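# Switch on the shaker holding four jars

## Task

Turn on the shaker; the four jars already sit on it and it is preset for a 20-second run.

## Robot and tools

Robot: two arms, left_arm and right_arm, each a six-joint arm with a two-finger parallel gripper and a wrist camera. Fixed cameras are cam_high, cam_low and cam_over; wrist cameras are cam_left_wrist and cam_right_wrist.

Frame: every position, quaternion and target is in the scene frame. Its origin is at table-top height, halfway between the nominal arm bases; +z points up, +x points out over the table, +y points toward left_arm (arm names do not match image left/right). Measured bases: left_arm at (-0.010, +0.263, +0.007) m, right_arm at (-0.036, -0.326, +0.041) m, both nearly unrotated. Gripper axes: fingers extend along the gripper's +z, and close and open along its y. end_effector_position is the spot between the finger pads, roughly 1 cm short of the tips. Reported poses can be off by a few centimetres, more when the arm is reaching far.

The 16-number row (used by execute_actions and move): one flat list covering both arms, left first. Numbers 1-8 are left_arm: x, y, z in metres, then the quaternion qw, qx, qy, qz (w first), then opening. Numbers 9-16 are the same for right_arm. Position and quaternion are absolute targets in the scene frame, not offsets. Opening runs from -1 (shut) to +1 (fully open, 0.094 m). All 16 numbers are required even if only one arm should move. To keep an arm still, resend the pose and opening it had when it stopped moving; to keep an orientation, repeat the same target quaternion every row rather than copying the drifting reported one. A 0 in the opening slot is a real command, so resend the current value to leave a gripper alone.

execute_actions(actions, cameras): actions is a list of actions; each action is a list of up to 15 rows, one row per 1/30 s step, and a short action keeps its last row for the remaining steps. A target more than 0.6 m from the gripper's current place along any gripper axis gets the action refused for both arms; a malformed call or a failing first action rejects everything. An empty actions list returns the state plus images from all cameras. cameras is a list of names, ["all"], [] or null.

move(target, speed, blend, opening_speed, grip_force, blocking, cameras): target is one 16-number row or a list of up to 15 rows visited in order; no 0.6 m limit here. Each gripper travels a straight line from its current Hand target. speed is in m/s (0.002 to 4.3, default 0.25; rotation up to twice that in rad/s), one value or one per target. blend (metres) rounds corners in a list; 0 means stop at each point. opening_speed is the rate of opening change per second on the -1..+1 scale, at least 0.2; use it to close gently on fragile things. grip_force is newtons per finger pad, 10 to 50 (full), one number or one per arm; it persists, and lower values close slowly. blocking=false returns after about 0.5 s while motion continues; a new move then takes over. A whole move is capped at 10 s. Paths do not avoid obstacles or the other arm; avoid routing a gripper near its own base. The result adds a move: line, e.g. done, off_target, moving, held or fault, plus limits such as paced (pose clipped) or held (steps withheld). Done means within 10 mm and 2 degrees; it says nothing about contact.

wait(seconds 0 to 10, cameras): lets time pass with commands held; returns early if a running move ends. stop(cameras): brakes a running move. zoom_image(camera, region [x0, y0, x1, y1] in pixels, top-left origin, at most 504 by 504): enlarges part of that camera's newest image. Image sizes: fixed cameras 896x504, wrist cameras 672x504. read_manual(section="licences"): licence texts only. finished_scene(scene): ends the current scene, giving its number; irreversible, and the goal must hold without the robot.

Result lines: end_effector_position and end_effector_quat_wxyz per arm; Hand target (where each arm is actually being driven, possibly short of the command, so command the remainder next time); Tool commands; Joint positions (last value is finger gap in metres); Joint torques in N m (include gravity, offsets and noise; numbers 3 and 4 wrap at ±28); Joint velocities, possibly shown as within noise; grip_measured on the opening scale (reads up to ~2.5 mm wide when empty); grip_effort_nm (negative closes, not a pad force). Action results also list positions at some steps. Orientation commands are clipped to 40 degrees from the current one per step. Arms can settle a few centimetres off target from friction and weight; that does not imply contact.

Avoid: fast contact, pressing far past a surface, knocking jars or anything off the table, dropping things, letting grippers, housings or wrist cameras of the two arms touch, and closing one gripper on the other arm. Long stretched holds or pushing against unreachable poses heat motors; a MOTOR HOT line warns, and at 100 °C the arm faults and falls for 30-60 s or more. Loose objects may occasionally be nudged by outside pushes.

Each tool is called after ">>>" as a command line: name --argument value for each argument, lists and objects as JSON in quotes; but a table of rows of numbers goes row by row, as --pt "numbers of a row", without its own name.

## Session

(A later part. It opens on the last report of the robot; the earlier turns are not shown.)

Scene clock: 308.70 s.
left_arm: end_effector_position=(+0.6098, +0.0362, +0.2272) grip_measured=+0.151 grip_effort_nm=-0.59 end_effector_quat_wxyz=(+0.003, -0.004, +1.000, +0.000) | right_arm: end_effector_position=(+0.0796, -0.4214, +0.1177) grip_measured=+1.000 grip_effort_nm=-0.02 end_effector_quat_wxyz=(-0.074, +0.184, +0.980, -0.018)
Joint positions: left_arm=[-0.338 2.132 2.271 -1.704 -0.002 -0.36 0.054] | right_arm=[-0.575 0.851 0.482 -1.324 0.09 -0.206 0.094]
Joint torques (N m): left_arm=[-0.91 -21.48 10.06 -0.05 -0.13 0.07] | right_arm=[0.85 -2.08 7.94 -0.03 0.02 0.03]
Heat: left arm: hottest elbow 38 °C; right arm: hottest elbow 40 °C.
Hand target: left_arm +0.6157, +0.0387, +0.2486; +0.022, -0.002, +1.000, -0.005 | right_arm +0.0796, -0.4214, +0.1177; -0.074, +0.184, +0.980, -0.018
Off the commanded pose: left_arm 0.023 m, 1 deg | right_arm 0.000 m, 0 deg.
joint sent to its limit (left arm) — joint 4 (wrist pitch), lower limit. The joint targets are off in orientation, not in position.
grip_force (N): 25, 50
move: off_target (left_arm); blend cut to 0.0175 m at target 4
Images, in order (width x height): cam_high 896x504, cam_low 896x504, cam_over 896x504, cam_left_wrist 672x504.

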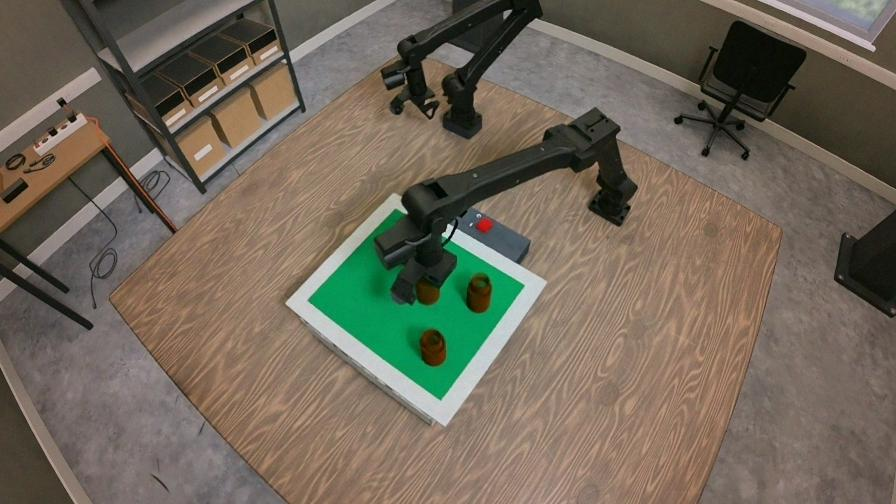

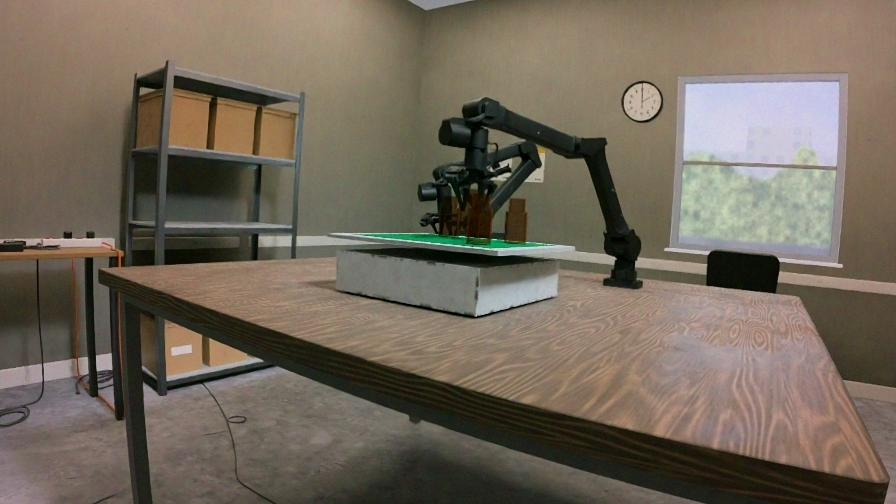

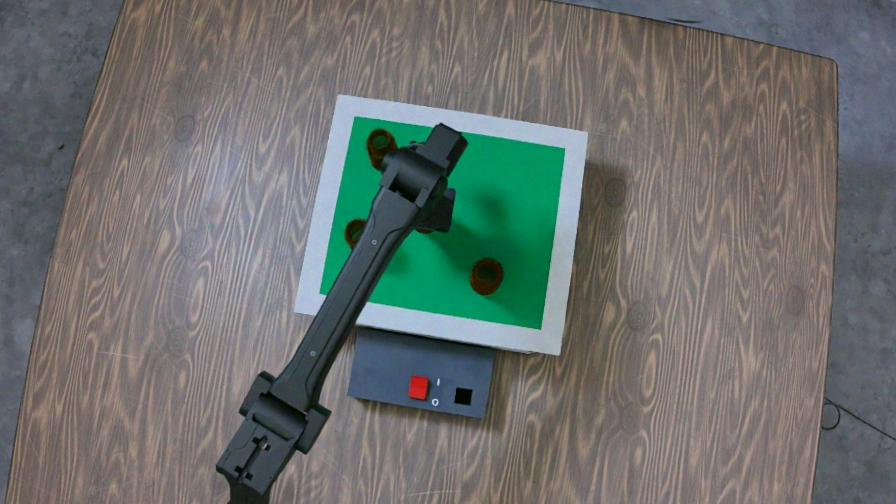

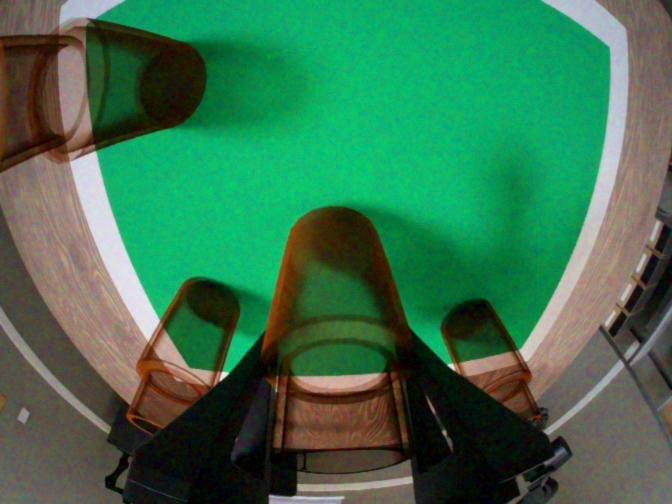

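>>> move --target '[0.615,0.038,0.2355,0,0,1,0,0.05,0.0796,-0.4214,0.1177,-0.074,0.184,0.980,-0.018,1.0]' --speed 0.05 --cameras '["cam_low","cam_left_wrist"]'

>>> zoom_image --camera "cam_low" --region '[430, 180, 540, 260]'

Scene clock: 317.30 s.
left_arm: end_effector_position=(+0.6102, +0.0361, +0.2243) grip_measured=+0.151 grip_effort_nm=-0.59 end_effector_quat_wxyz=(+0.001, -0.003, +1.000, +0.001) | right_arm: end_effector_position=(+0.0796, -0.4214, +0.1177) grip_measured=+1.000 grip_effort_nm=-0.01 end_effector_quat_wxyz=(-0.074, +0.184, +0.980, -0.018)
Joint positions: left_arm=[-0.338 2.137 2.271 -1.704 -0.002 -0.357 0.054] | right_arm=[-0.575 0.851 0.482 -1.324 0.09 -0.206 0.094]
Joint torques (N m): left_arm=[-1.03 -20.84 9.21 -0.05 0.09 0.07] | right_arm=[0.85 -2.08 7.94 -0.03 0.02 0.03]
Heat: left arm: hottest elbow 39 °C; right arm: hottest elbow 40 °C.
Hand target: left_arm +0.6146, +0.0381, +0.2349; +0.009, +0.000, +1.000, -0.003 | right_arm +0.0796, -0.4214, +0.1177; -0.074, +0.184, +0.980, -0.018
Off the commanded pose: left_arm 0.012 m, 0 deg | right_arm 0.000 m, 0 deg.
joint sent to its limit (left arm) — joint 4 (wrist pitch), lower limit. The joint targets still meet the commanded pose.
grip_force (N): 25, 50
move: off_target (left_arm)
Images, in order (width x height): cam_low 896x504, cam_left_wrist 672x504.

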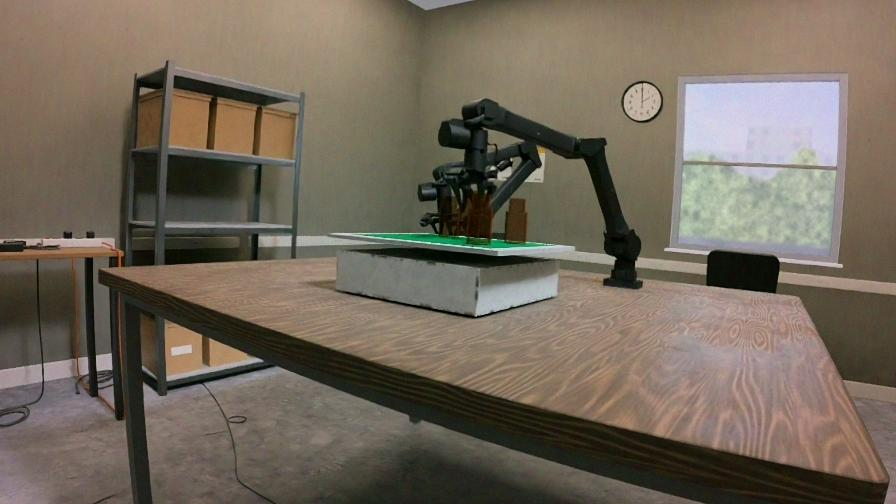

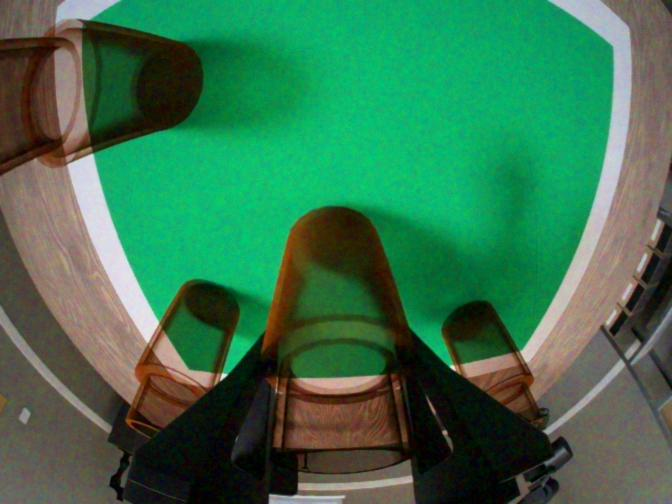

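Scaled by 4.582 from the camera's 896x504 image, which has a finer 1280x720 frame.

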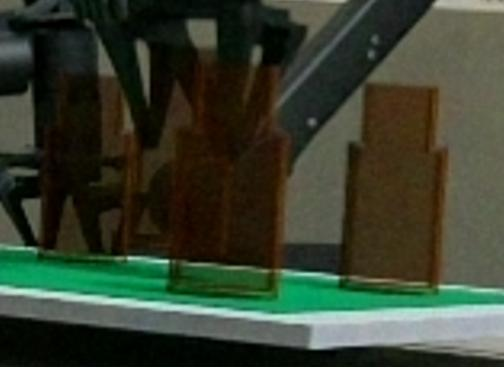

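>>> move --target '[0.615,0.038,0.2125,0,0,1,0,0.05,0.0796,-0.4214,0.1177,-0.074,0.184,0.980,-0.018,1.0]' --speed 0.04 --cameras '["cam_low","cam_left_wrist"]'

>>> zoom_image --camera "cam_low" --region '[430, 180, 540, 260]'

Scene clock: 334.17 s.
left_arm: end_effector_position=(+0.6085, +0.0367, +0.2107) grip_measured=+0.151 grip_effort_nm=-0.58 end_effector_quat_wxyz=(-0.009, -0.002, +1.000, +0.005) | right_arm: end_effector_position=(+0.0796, -0.4214, +0.1177) grip_measured=+1.000 grip_effort_nm=-0.01 end_effector_quat_wxyz=(-0.074, +0.184, +0.980, -0.018)
Joint positions: left_arm=[-0.338 2.144 2.248 -1.695 -0.002 -0.355 0.054] | right_arm=[-0.575 0.851 0.482 -1.324 0.09 -0.206 0.094]
Joint torques (N m): left_arm=[-1.03 -20.95 7.51 0.9 0.09 0.07] | right_arm=[0.85 -2.08 7.94 -0.05 0.02 0.03]
Heat: left arm: hottest elbow 39 °C; right arm: hottest elbow 40 °C.
Hand target: left_arm +0.6146, +0.0382, +0.2122; -0.001, +0.000, +1.000, +0.000 | right_arm +0.0796, -0.4214, +0.1177; -0.074, +0.184, +0.980, -0.018
Off the commanded pose: left_arm 0.007 m, 1 deg | right_arm 0.000 m, 0 deg.
grip_force (N): 25, 50
move: done
Images, in order (width x height): cam_low 896x504, cam_left_wrist 672x504.

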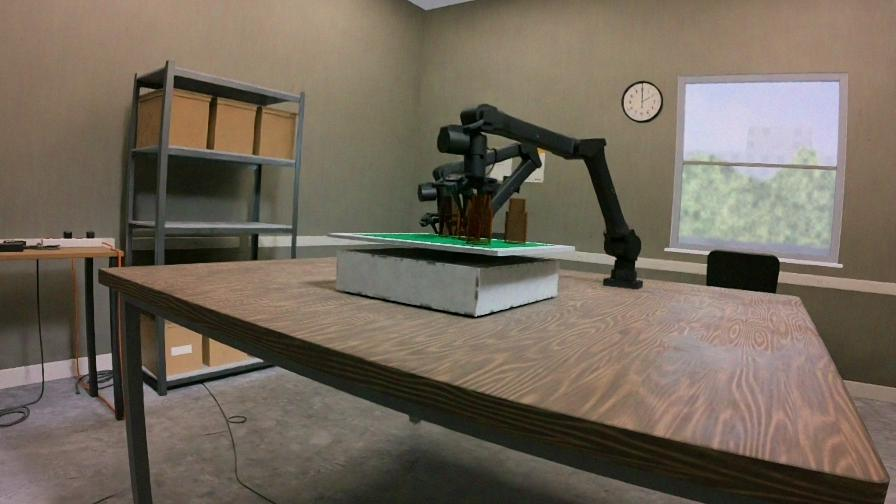

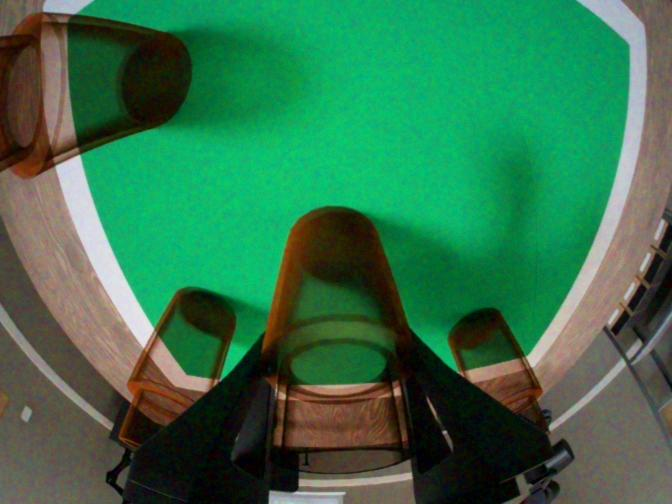

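Scaled by 4.582 from the camera's 896x504 image, which has a finer 1280x720 frame.

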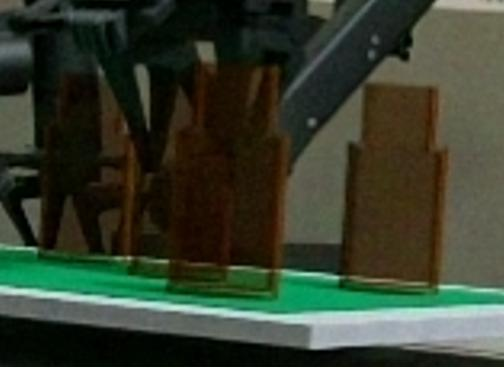

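>>> move --target '[0.615,0.038,0.206,0,0,1,0,0.05,0.0796,-0.4214,0.1177,-0.074,0.184,0.980,-0.018,1.0]' --speed 0.03 --cameras '["cam_low","cam_left_wrist"]'

>>> zoom_image --camera "cam_low" --region '[430, 200, 500, 260]'

Scene clock: 353.03 s.
left_arm: end_effector_position=(+0.6086, +0.0367, +0.2097) grip_measured=+0.151 grip_effort_nm=-0.58 end_effector_quat_wxyz=(-0.008, -0.002, +1.000, +0.004) | right_arm: end_effector_position=(+0.0796, -0.4214, +0.1177) grip_measured=+1.000 grip_effort_nm=-0.02 end_effector_quat_wxyz=(-0.074, +0.184, +0.980, -0.018)
Joint positions: left_arm=[-0.338 2.141 2.241 -1.688 -0.002 -0.355 0.054] | right_arm=[-0.575 0.851 0.482 -1.324 0.09 -0.206 0.094]
Joint torques (N m): left_arm=[-0.97 -20.89 6.64 1.36 0.1 0.06] | right_arm=[0.85 -2.08 7.94 -0.03 0.02 0.03]
Heat: left arm: hottest elbow 39 °C; right arm: hottest elbow 40 °C.
Hand target: left_arm +0.6149, +0.0381, +0.2067; +0.001, +0.000, +1.000, +0.000 | right_arm +0.0796, -0.4214, +0.1177; -0.074, +0.184, +0.980, -0.018
Off the commanded pose: left_arm 0.008 m, 1 deg | right_arm 0.000 m, 0 deg.
grip_force (N): 25, 50
move: done
Images, in order (width x height): cam_low 896x504, cam_left_wrist 672x504.

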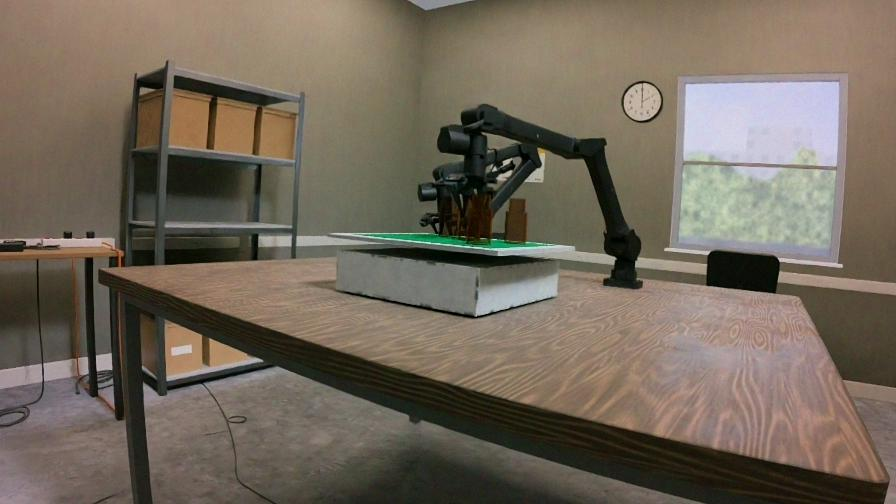

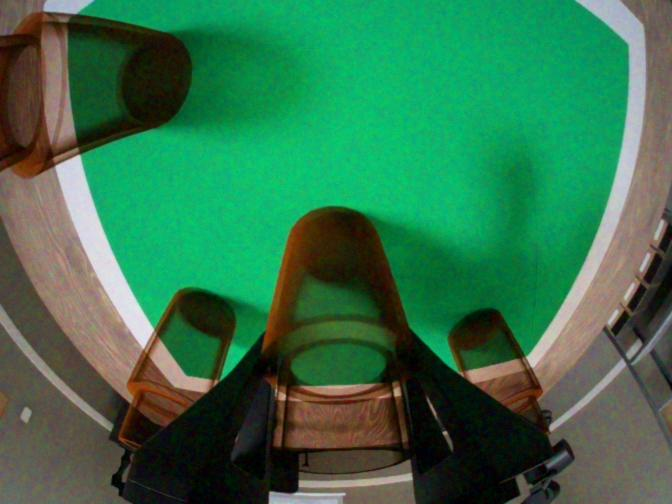

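Scaled by 7.200 from the camera's 896x504 image, which has a finer 1280x720 frame.

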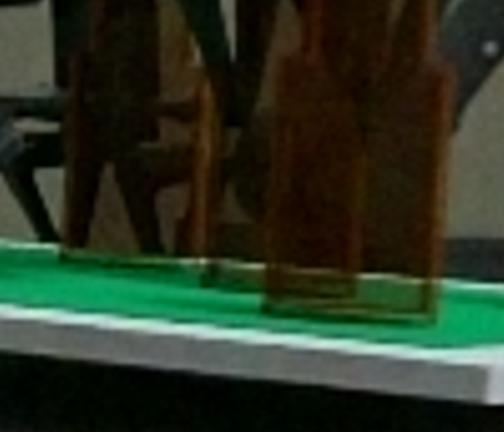

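>>> move --pt "0.615 0.038 0.206 0 0 1 0 0.6 0.0796 -0.4214 0.1177 -0.074 0.184 0.980 -0.018 1.0" --pt "0.615 0.038 0.295 0 0 1 0 0.6 0.0796 -0.4214 0.1177 -0.074 0.184 0.980 -0.018 1.0" --pt "0.45 0.08 0.34 0.1285 0.1721 0.9764 -0.0227 0.6 0.0796 -0.4214 0.1177 -0.074 0.184 0.980 -0.018 1.0" --pt "0.315 0.0 0.20 0.2432 0.3304 0.9077 -0.0885 -0.93 0.0796 -0.4214 0.1177 -0.074 0.184 0.980 -0.018 1.0" --speed '[0.05,0.1,0.25,0.25]' --blend '[0,0.01,0.06,0]' --grip_force '[50,50]' --opening_speed 0.8 --cameras '["cam_high","cam_low","cam_over","cam_left_wrist"]'

Scene clock: 407.90 s.
left_arm: end_effector_position=(+0.3102, +0.0029, +0.1920) grip_measured=-0.927 grip_effort_nm=-0.16 end_effector_quat_wxyz=(+0.226, +0.334, +0.911, -0.081) | right_arm: end_effector_position=(+0.0796, -0.4214, +0.1177) grip_measured=+1.000 grip_effort_nm=-0.01 end_effector_quat_wxyz=(-0.074, +0.184, +0.980, -0.018)
Joint positions: left_arm=[-0.664 1.149 0.885 -0.821 0.009 0.022 0.003] | right_arm=[-0.575 0.851 0.482 -1.324 0.09 -0.206 0.094]
Joint torques (N m): left_arm=[-2.08 -7.59 7.64 2.1 -0.11 0.07] | right_arm=[0.85 -2.08 7.94 -0.05 0.02 0.03]
Heat: left arm: hottest shoulder 36 °C; right arm: hottest elbow 40 °C.
Hand target: left_arm +0.3129, -0.0021, +0.2009; +0.244, +0.340, +0.904, -0.085 | right_arm +0.0796, -0.4214, +0.1177; -0.074, +0.184, +0.980, -0.018
Off the commanded pose: left_arm 0.010 m, 2 deg | right_arm 0.000 m, 0 deg.
move: done
Images, in order (width x height): cam_high 896x504, cam_low 896x504, cam_over 896x504, cam_left_wrist 672x504.

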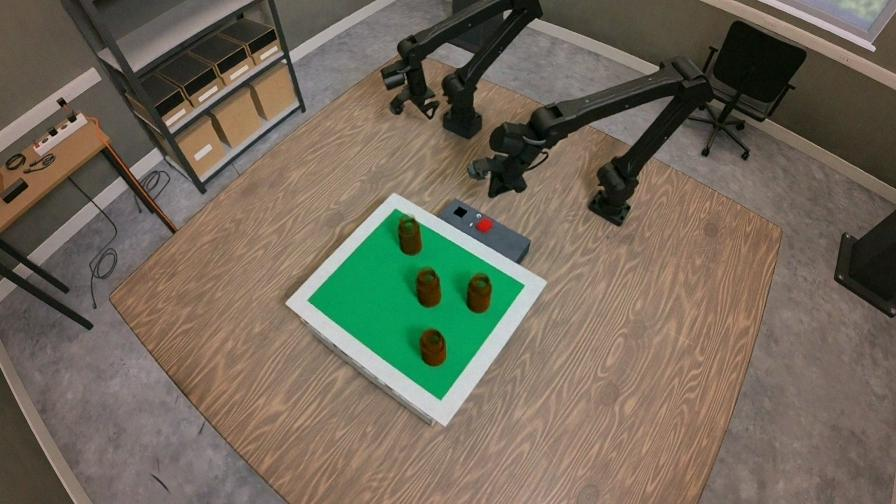

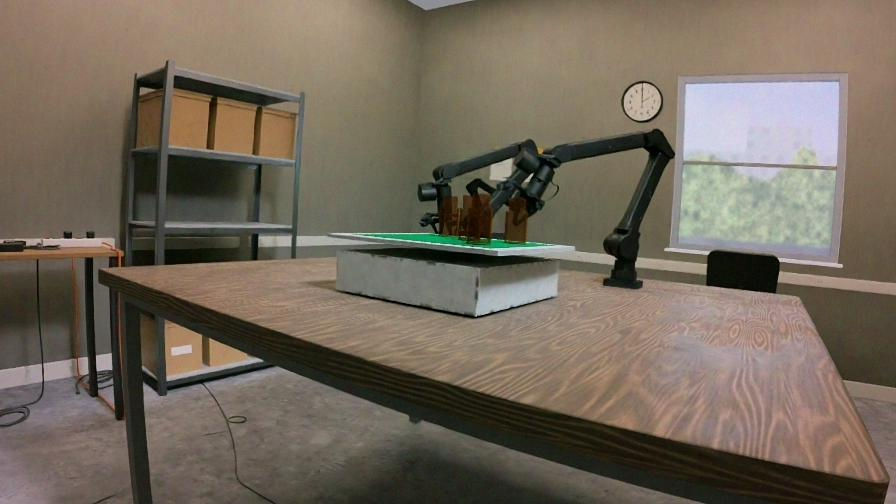

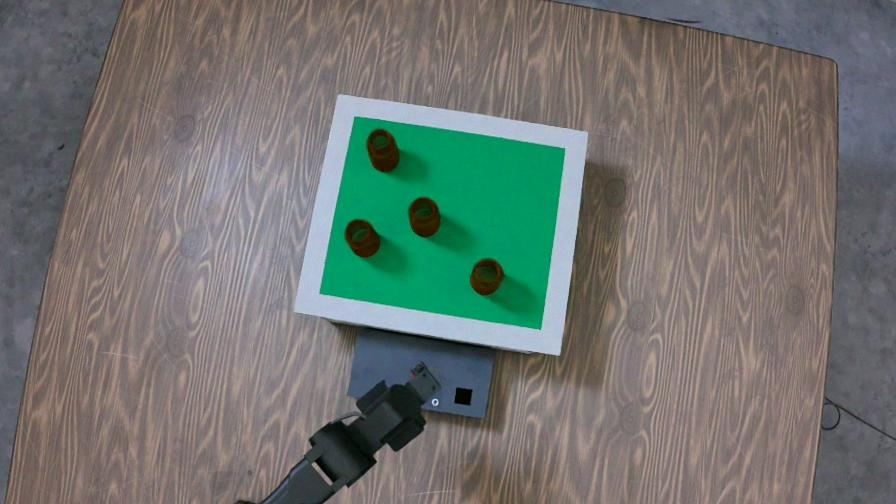

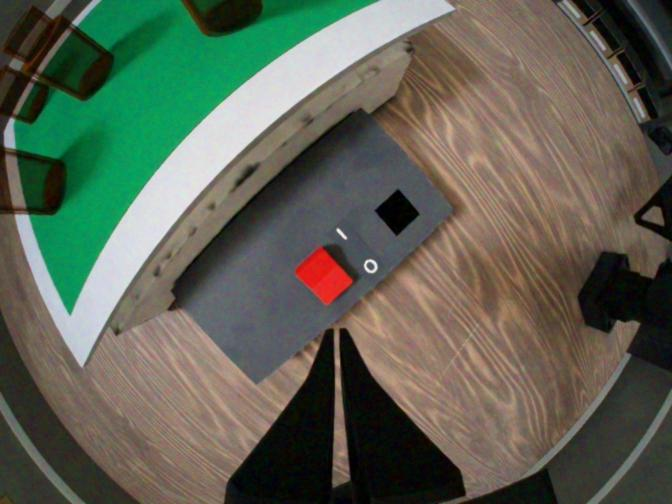

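>>> zoom_image --camera "cam_left_wrist" --region '[260, 200, 420, 340]'

Scaled by 3.150 from the camera's 672x504 image, which has a finer 960x720 frame.

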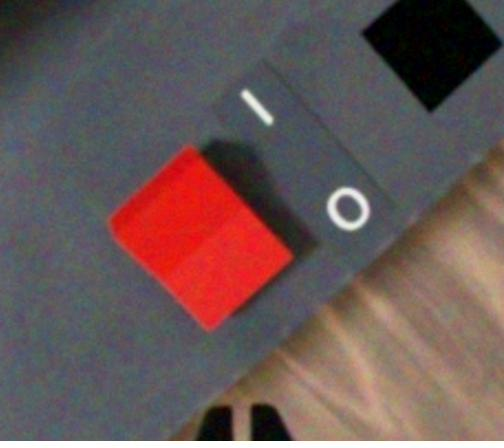

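>>> move --target '[0.3435,0.0025,0.103,0.2432,0.3304,0.9077,-0.0885,-0.93,0.0796,-0.4214,0.1177,-0.074,0.184,0.980,-0.018,1.0]' --speed 0.12 --cameras '["cam_high","cam_over","cam_left_wrist"]'

>>> zoom_image --camera "cam_left_wrist" --region '[220, 200, 460, 400]'

>>> zoom_image --camera "cam_high" --region '[420, 140, 560, 280]'

Scene clock: 461.67 s.
left_arm: end_effector_position=(+0.3380, +0.0094, +0.1000) grip_measured=-0.927 grip_effort_nm=-0.16 end_effector_quat_wxyz=(+0.233, +0.320, +0.915, -0.082) | right_arm: end_effector_position=(+0.0796, -0.4214, +0.1177) grip_measured=+1.000 grip_effort_nm=-0.02 end_effector_quat_wxyz=(-0.074, +0.184, +0.980, -0.018)
Joint positions: left_arm=[-0.605 1.308 0.747 -0.509 0.027 0.048 0.003] | right_arm=[-0.575 0.851 0.482 -1.324 0.09 -0.206 0.094]
Joint torques (N m): left_arm=[-0.62 -7.36 6.97 2.13 0.21 0.07] | right_arm=[0.85 -2.08 7.94 -0.03 0.02 0.03]
Heat: left arm: hottest elbow 36 °C; right arm: hottest elbow 40 °C.
Hand target: left_arm +0.3457, +0.0083, +0.1026; +0.244, +0.321, +0.911, -0.084 | right_arm +0.0796, -0.4214, +0.1177; -0.074, +0.184, +0.980, -0.018
Off the commanded pose: left_arm 0.009 m, 2 deg | right_arm 0.000 m, 0 deg.
move: done
Images, in order (width x height): cam_high 896x504, cam_over 896x504, cam_left_wrist 672x504.

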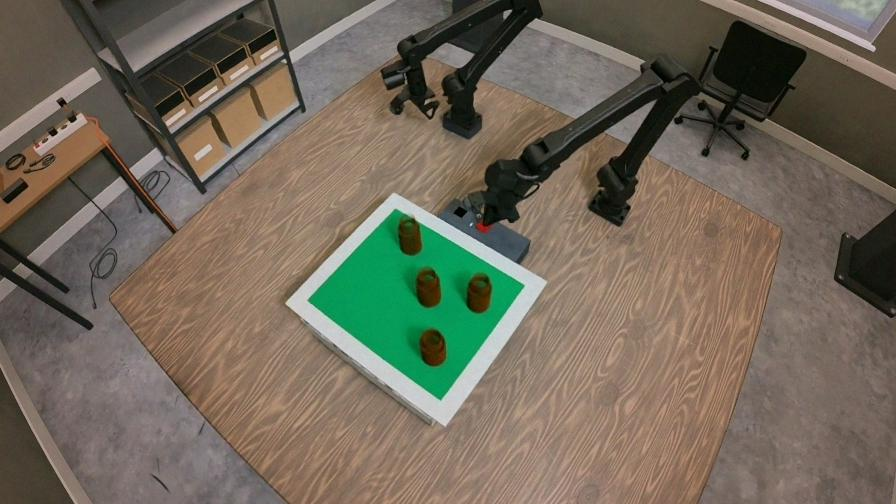

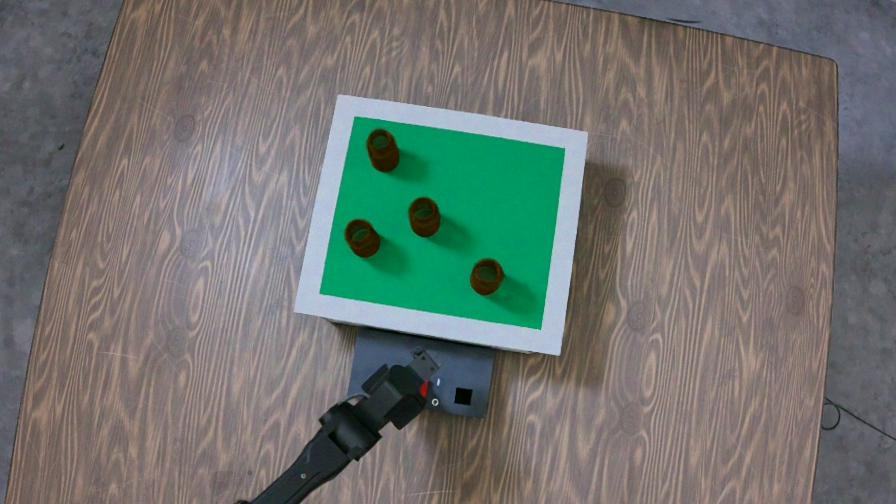

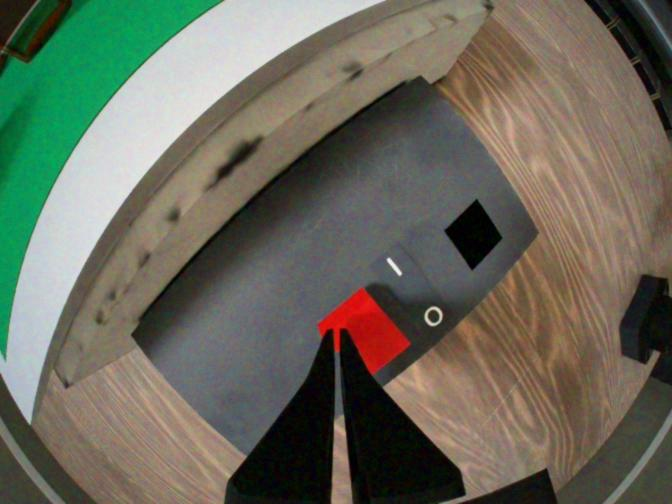

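Scaled by 2.100 from the camera's 672x504 image, which has a finer 960x720 frame.

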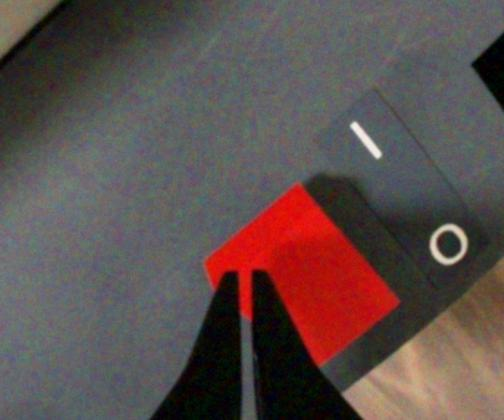

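Scaled by 3.600 from the camera's 896x504 image, which has a finer 1280x720 frame.

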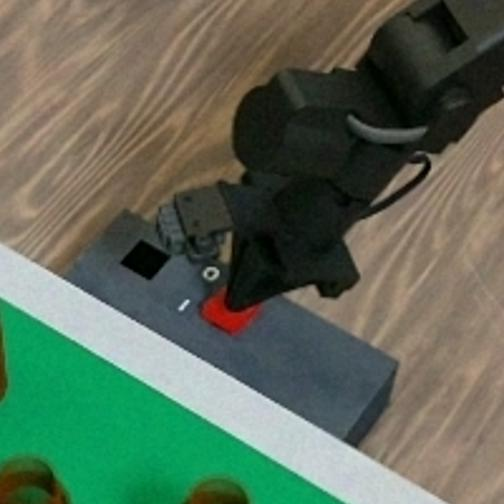

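>>> move --pt "0.342 -0.001 0.066 0.2432 0.3304 0.9077 -0.0885 -0.93 0.0796 -0.4214 0.1177 -0.074 0.184 0.980 -0.018 1.0" --pt "0.335 0.0 0.16 0.2432 0.3304 0.9077 -0.0885 -0.93 0.0796 -0.4214 0.1177 -0.074 0.184 0.980 -0.018 1.0" --speed '[0.05,0.15]' --cameras '["cam_high","cam_low","cam_over","cam_left_wrist"]'

>>> zoom_image --camera "cam_left_wrist" --region '[220, 180, 460, 380]'

Scene clock: 488.43 s.
left_arm: end_effector_position=(+0.3283, +0.0106, +0.1412) grip_measured=-0.927 grip_effort_nm=-0.16 end_effector_quat_wxyz=(+0.230, +0.325, +0.913, -0.085) | right_arm: end_effector_position=(+0.0796, -0.4214, +0.1177) grip_measured=+1.000 grip_effort_nm=-0.02 end_effector_quat_wxyz=(-0.074, +0.184, +0.980, -0.018)
Joint positions: left_arm=[-0.614 1.224 0.799 -0.651 0.032 0.048 0.003] | right_arm=[-0.575 0.851 0.482 -1.324 0.09 -0.206 0.094]
Joint torques (N m): left_arm=[-2.55 -7.41 9.92 0.72 -0.02 -0.01] | right_arm=[0.85 -2.08 7.94 -0.03 0.02 0.03]
Heat: left arm: hottest elbow 36 °C; right arm: hottest elbow 40 °C.
Hand target: left_arm +0.3354, -0.0001, +0.1599; +0.244, +0.330, +0.908, -0.089 | right_arm +0.0796, -0.4214, +0.1177; -0.074, +0.184, +0.980, -0.018
Off the commanded pose: left_arm 0.023 m, 2 deg | right_arm 0.000 m, 0 deg.
move: off_target (left_arm)
Images, in order (width x height): cam_high 896x504, cam_low 896x504, cam_over 896x504, cam_left_wrist 672x504.

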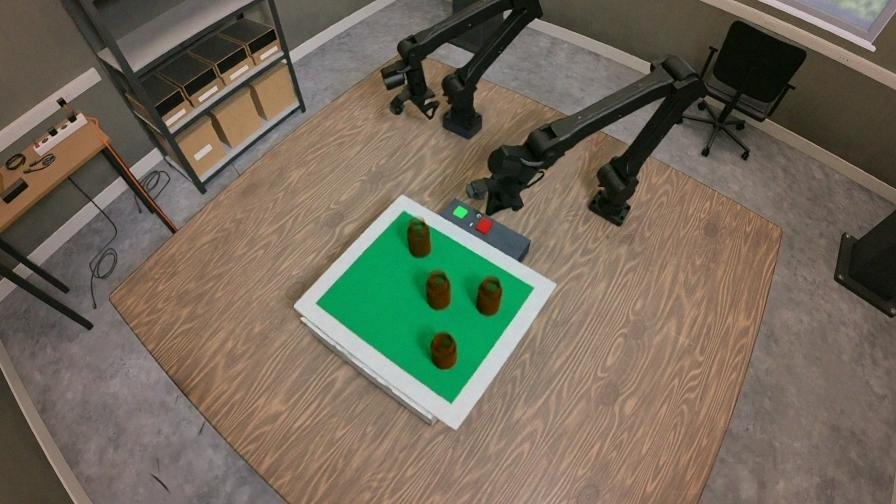

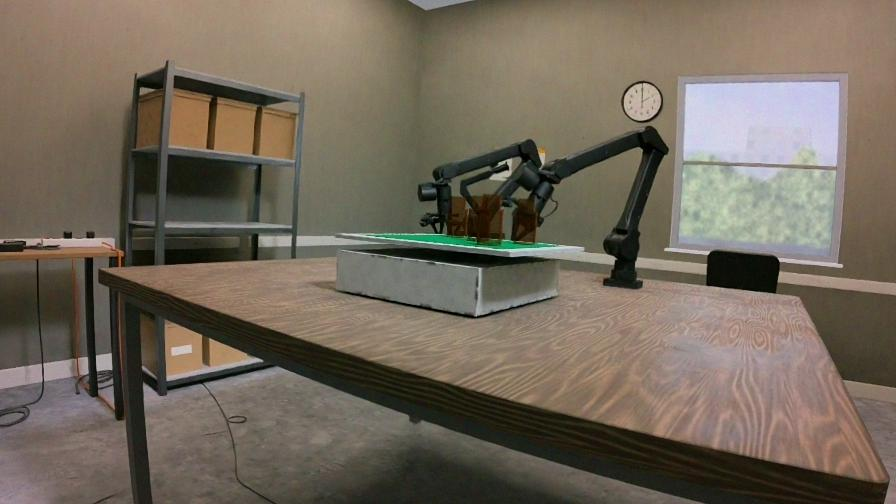

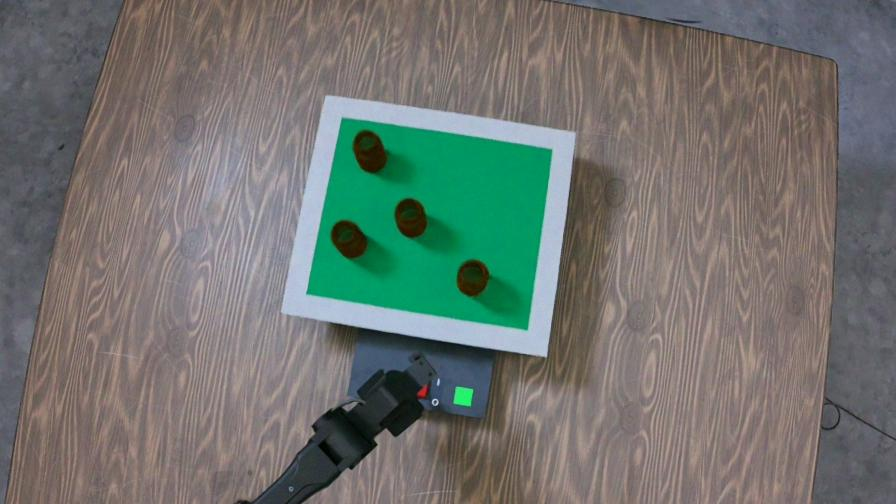

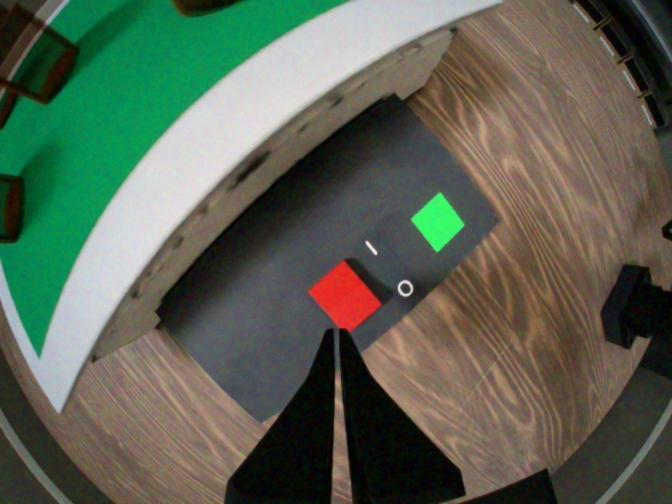

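Scaled by 2.100 from the camera's 672x504 image, which has a finer 960x720 frame.

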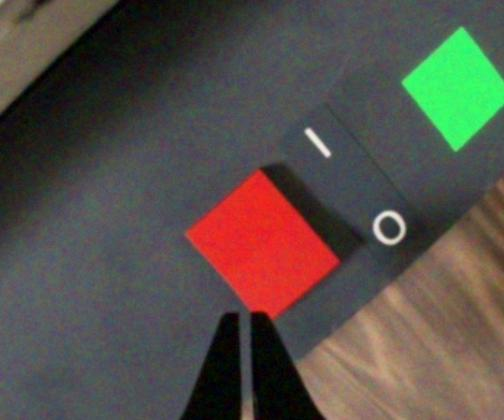

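>>> wait --seconds 10 --cameras '["cam_over"]'

>>> wait --seconds 7 --cameras '["cam_over","cam_high"]'

Scene clock: 502.87 s.
left_arm: end_effector_position=(+0.3283, +0.0106, +0.1412) grip_measured=-0.927 grip_effort_nm=-0.16 end_effector_quat_wxyz=(+0.230, +0.325, +0.913, -0.085) | right_arm: end_effector_position=(+0.0796, -0.4214, +0.1177) grip_measured=+1.000 grip_effort_nm=-0.01 end_effector_quat_wxyz=(-0.074, +0.184, +0.980, -0.018)
Joint positions: left_arm=[-0.614 1.224 0.799 -0.651 0.032 0.048 0.003] | right_arm=[-0.575 0.851 0.482 -1.324 0.09 -0.206 0.094]
Joint torques (N m): left_arm=[-2.49 -7.41 9.92 0.72 -0.02 -0.01] | right_arm=[0.85 -2.08 7.94 -0.05 0.02 0.03]
Heat: left arm: hottest elbow 36 °C; right arm: hottest elbow 40 °C.
Hand target: left_arm +0.3354, -0.0001, +0.1599; +0.244, +0.330, +0.908, -0.089 | right_arm +0.0796, -0.4214, +0.1177; -0.074, +0.184, +0.980, -0.018
Tool commands: left_gripper/opening=-0.93 right_gripper/opening=+1.0
Off the commanded pose: left_arm 0.023 m, 2 deg | right_arm 0.000 m, 0 deg.
wait: 10.00 s; at rest from the start
Images, in order (width x height): cam_over 896x504.

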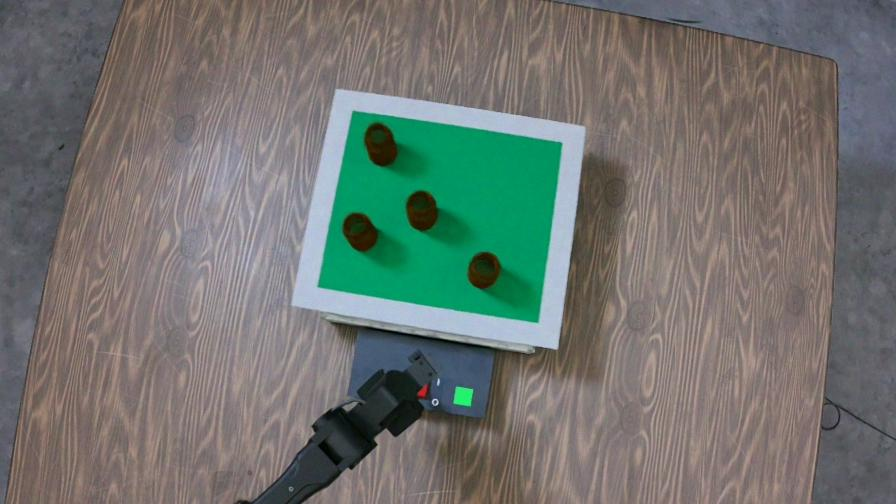

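Scene clock: 509.87 s.
left_arm: end_effector_position=(+0.3283, +0.0106, +0.1412) grip_measured=-0.927 grip_effort_nm=-0.16 end_effector_quat_wxyz=(+0.230, +0.325, +0.913, -0.085) | right_arm: end_effector_position=(+0.0796, -0.4214, +0.1177) grip_measured=+1.000 grip_effort_nm=-0.02 end_effector_quat_wxyz=(-0.074, +0.184, +0.980, -0.018)
Joint positions: left_arm=[-0.614 1.224 0.799 -0.651 0.032 0.048 0.003] | right_arm=[-0.575 0.851 0.482 -1.324 0.09 -0.206 0.094]
Joint torques (N m): left_arm=[-2.49 -7.41 9.92 0.72 -0.02 -0.01] | right_arm=[0.85 -2.08 7.94 -0.02 0.02 0.03]
Heat: left arm: hottest elbow 36 °C; right arm: hottest elbow 40 °C.
Hand target: left_arm +0.3354, -0.0001, +0.1599; +0.244, +0.330, +0.908, -0.089 | right_arm +0.0796, -0.4214, +0.1177; -0.074, +0.184, +0.980, -0.018
Tool commands: left_gripper/opening=-0.93 right_gripper/opening=+1.0
Off the commanded pose: left_arm 0.023 m, 2 deg | right_arm 0.000 m, 0 deg.
wait: 7.00 s; at rest by 0.17 s
Images, in order (width x height): cam_high 896x504, cam_over 896x504.

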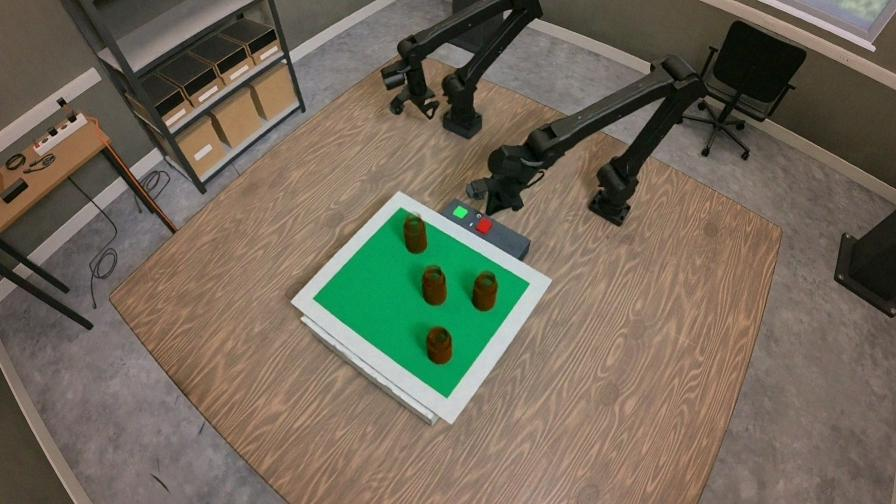

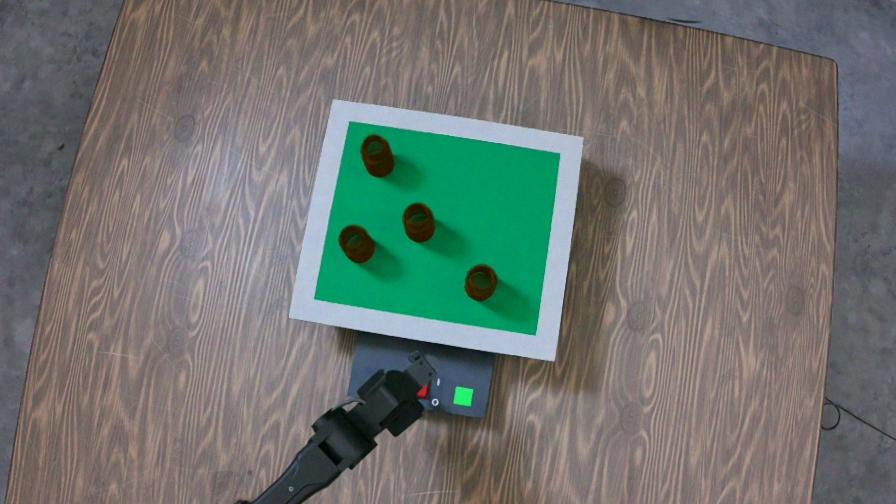

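>>> wait --seconds 4 --cameras '["cam_over"]'

Scene clock: 517.53 s.
left_arm: end_effector_position=(+0.3283, +0.0106, +0.1412) grip_measured=-0.927 grip_effort_nm=-0.16 end_effector_quat_wxyz=(+0.230, +0.325, +0.913, -0.085) | right_arm: end_effector_position=(+0.0796, -0.4214, +0.1177) grip_measured=+1.000 grip_effort_nm=-0.02 end_effector_quat_wxyz=(-0.074, +0.184, +0.980, -0.018)
Joint positions: left_arm=[-0.614 1.224 0.799 -0.651 0.032 0.048 0.003] | right_arm=[-0.575 0.851 0.482 -1.324 0.09 -0.206 0.094]
Joint torques (N m): left_arm=[-2.49 -7.41 9.92 0.7 -0.02 -0.01] | right_arm=[0.85 -2.08 7.94 -0.03 0.02 0.03]
Heat: left arm: hottest elbow 36 °C; right arm: hottest elbow 40 °C.
Hand target: left_arm +0.3354, -0.0001, +0.1599; +0.244, +0.330, +0.908, -0.089 | right_arm +0.0796, -0.4214, +0.1177; -0.074, +0.184, +0.980, -0.018
Tool commands: left_gripper/opening=-0.93 right_gripper/opening=+1.0
Off the commanded pose: left_arm 0.023 m, 2 deg | right_arm 0.000 m, 0 deg.
wait: 4.00 s; at rest from the start
Images, in order (width x height): cam_over 896x504.

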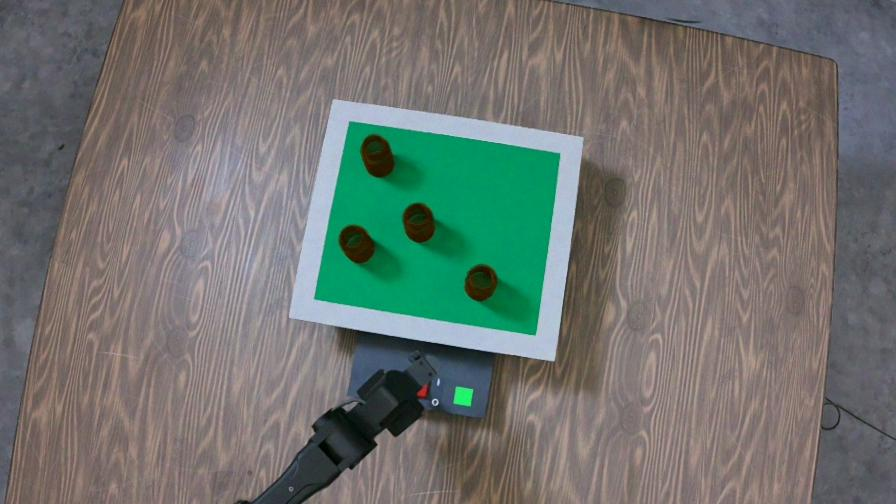

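>>> finished_scene --scene 1

The scene is finished: the task was done.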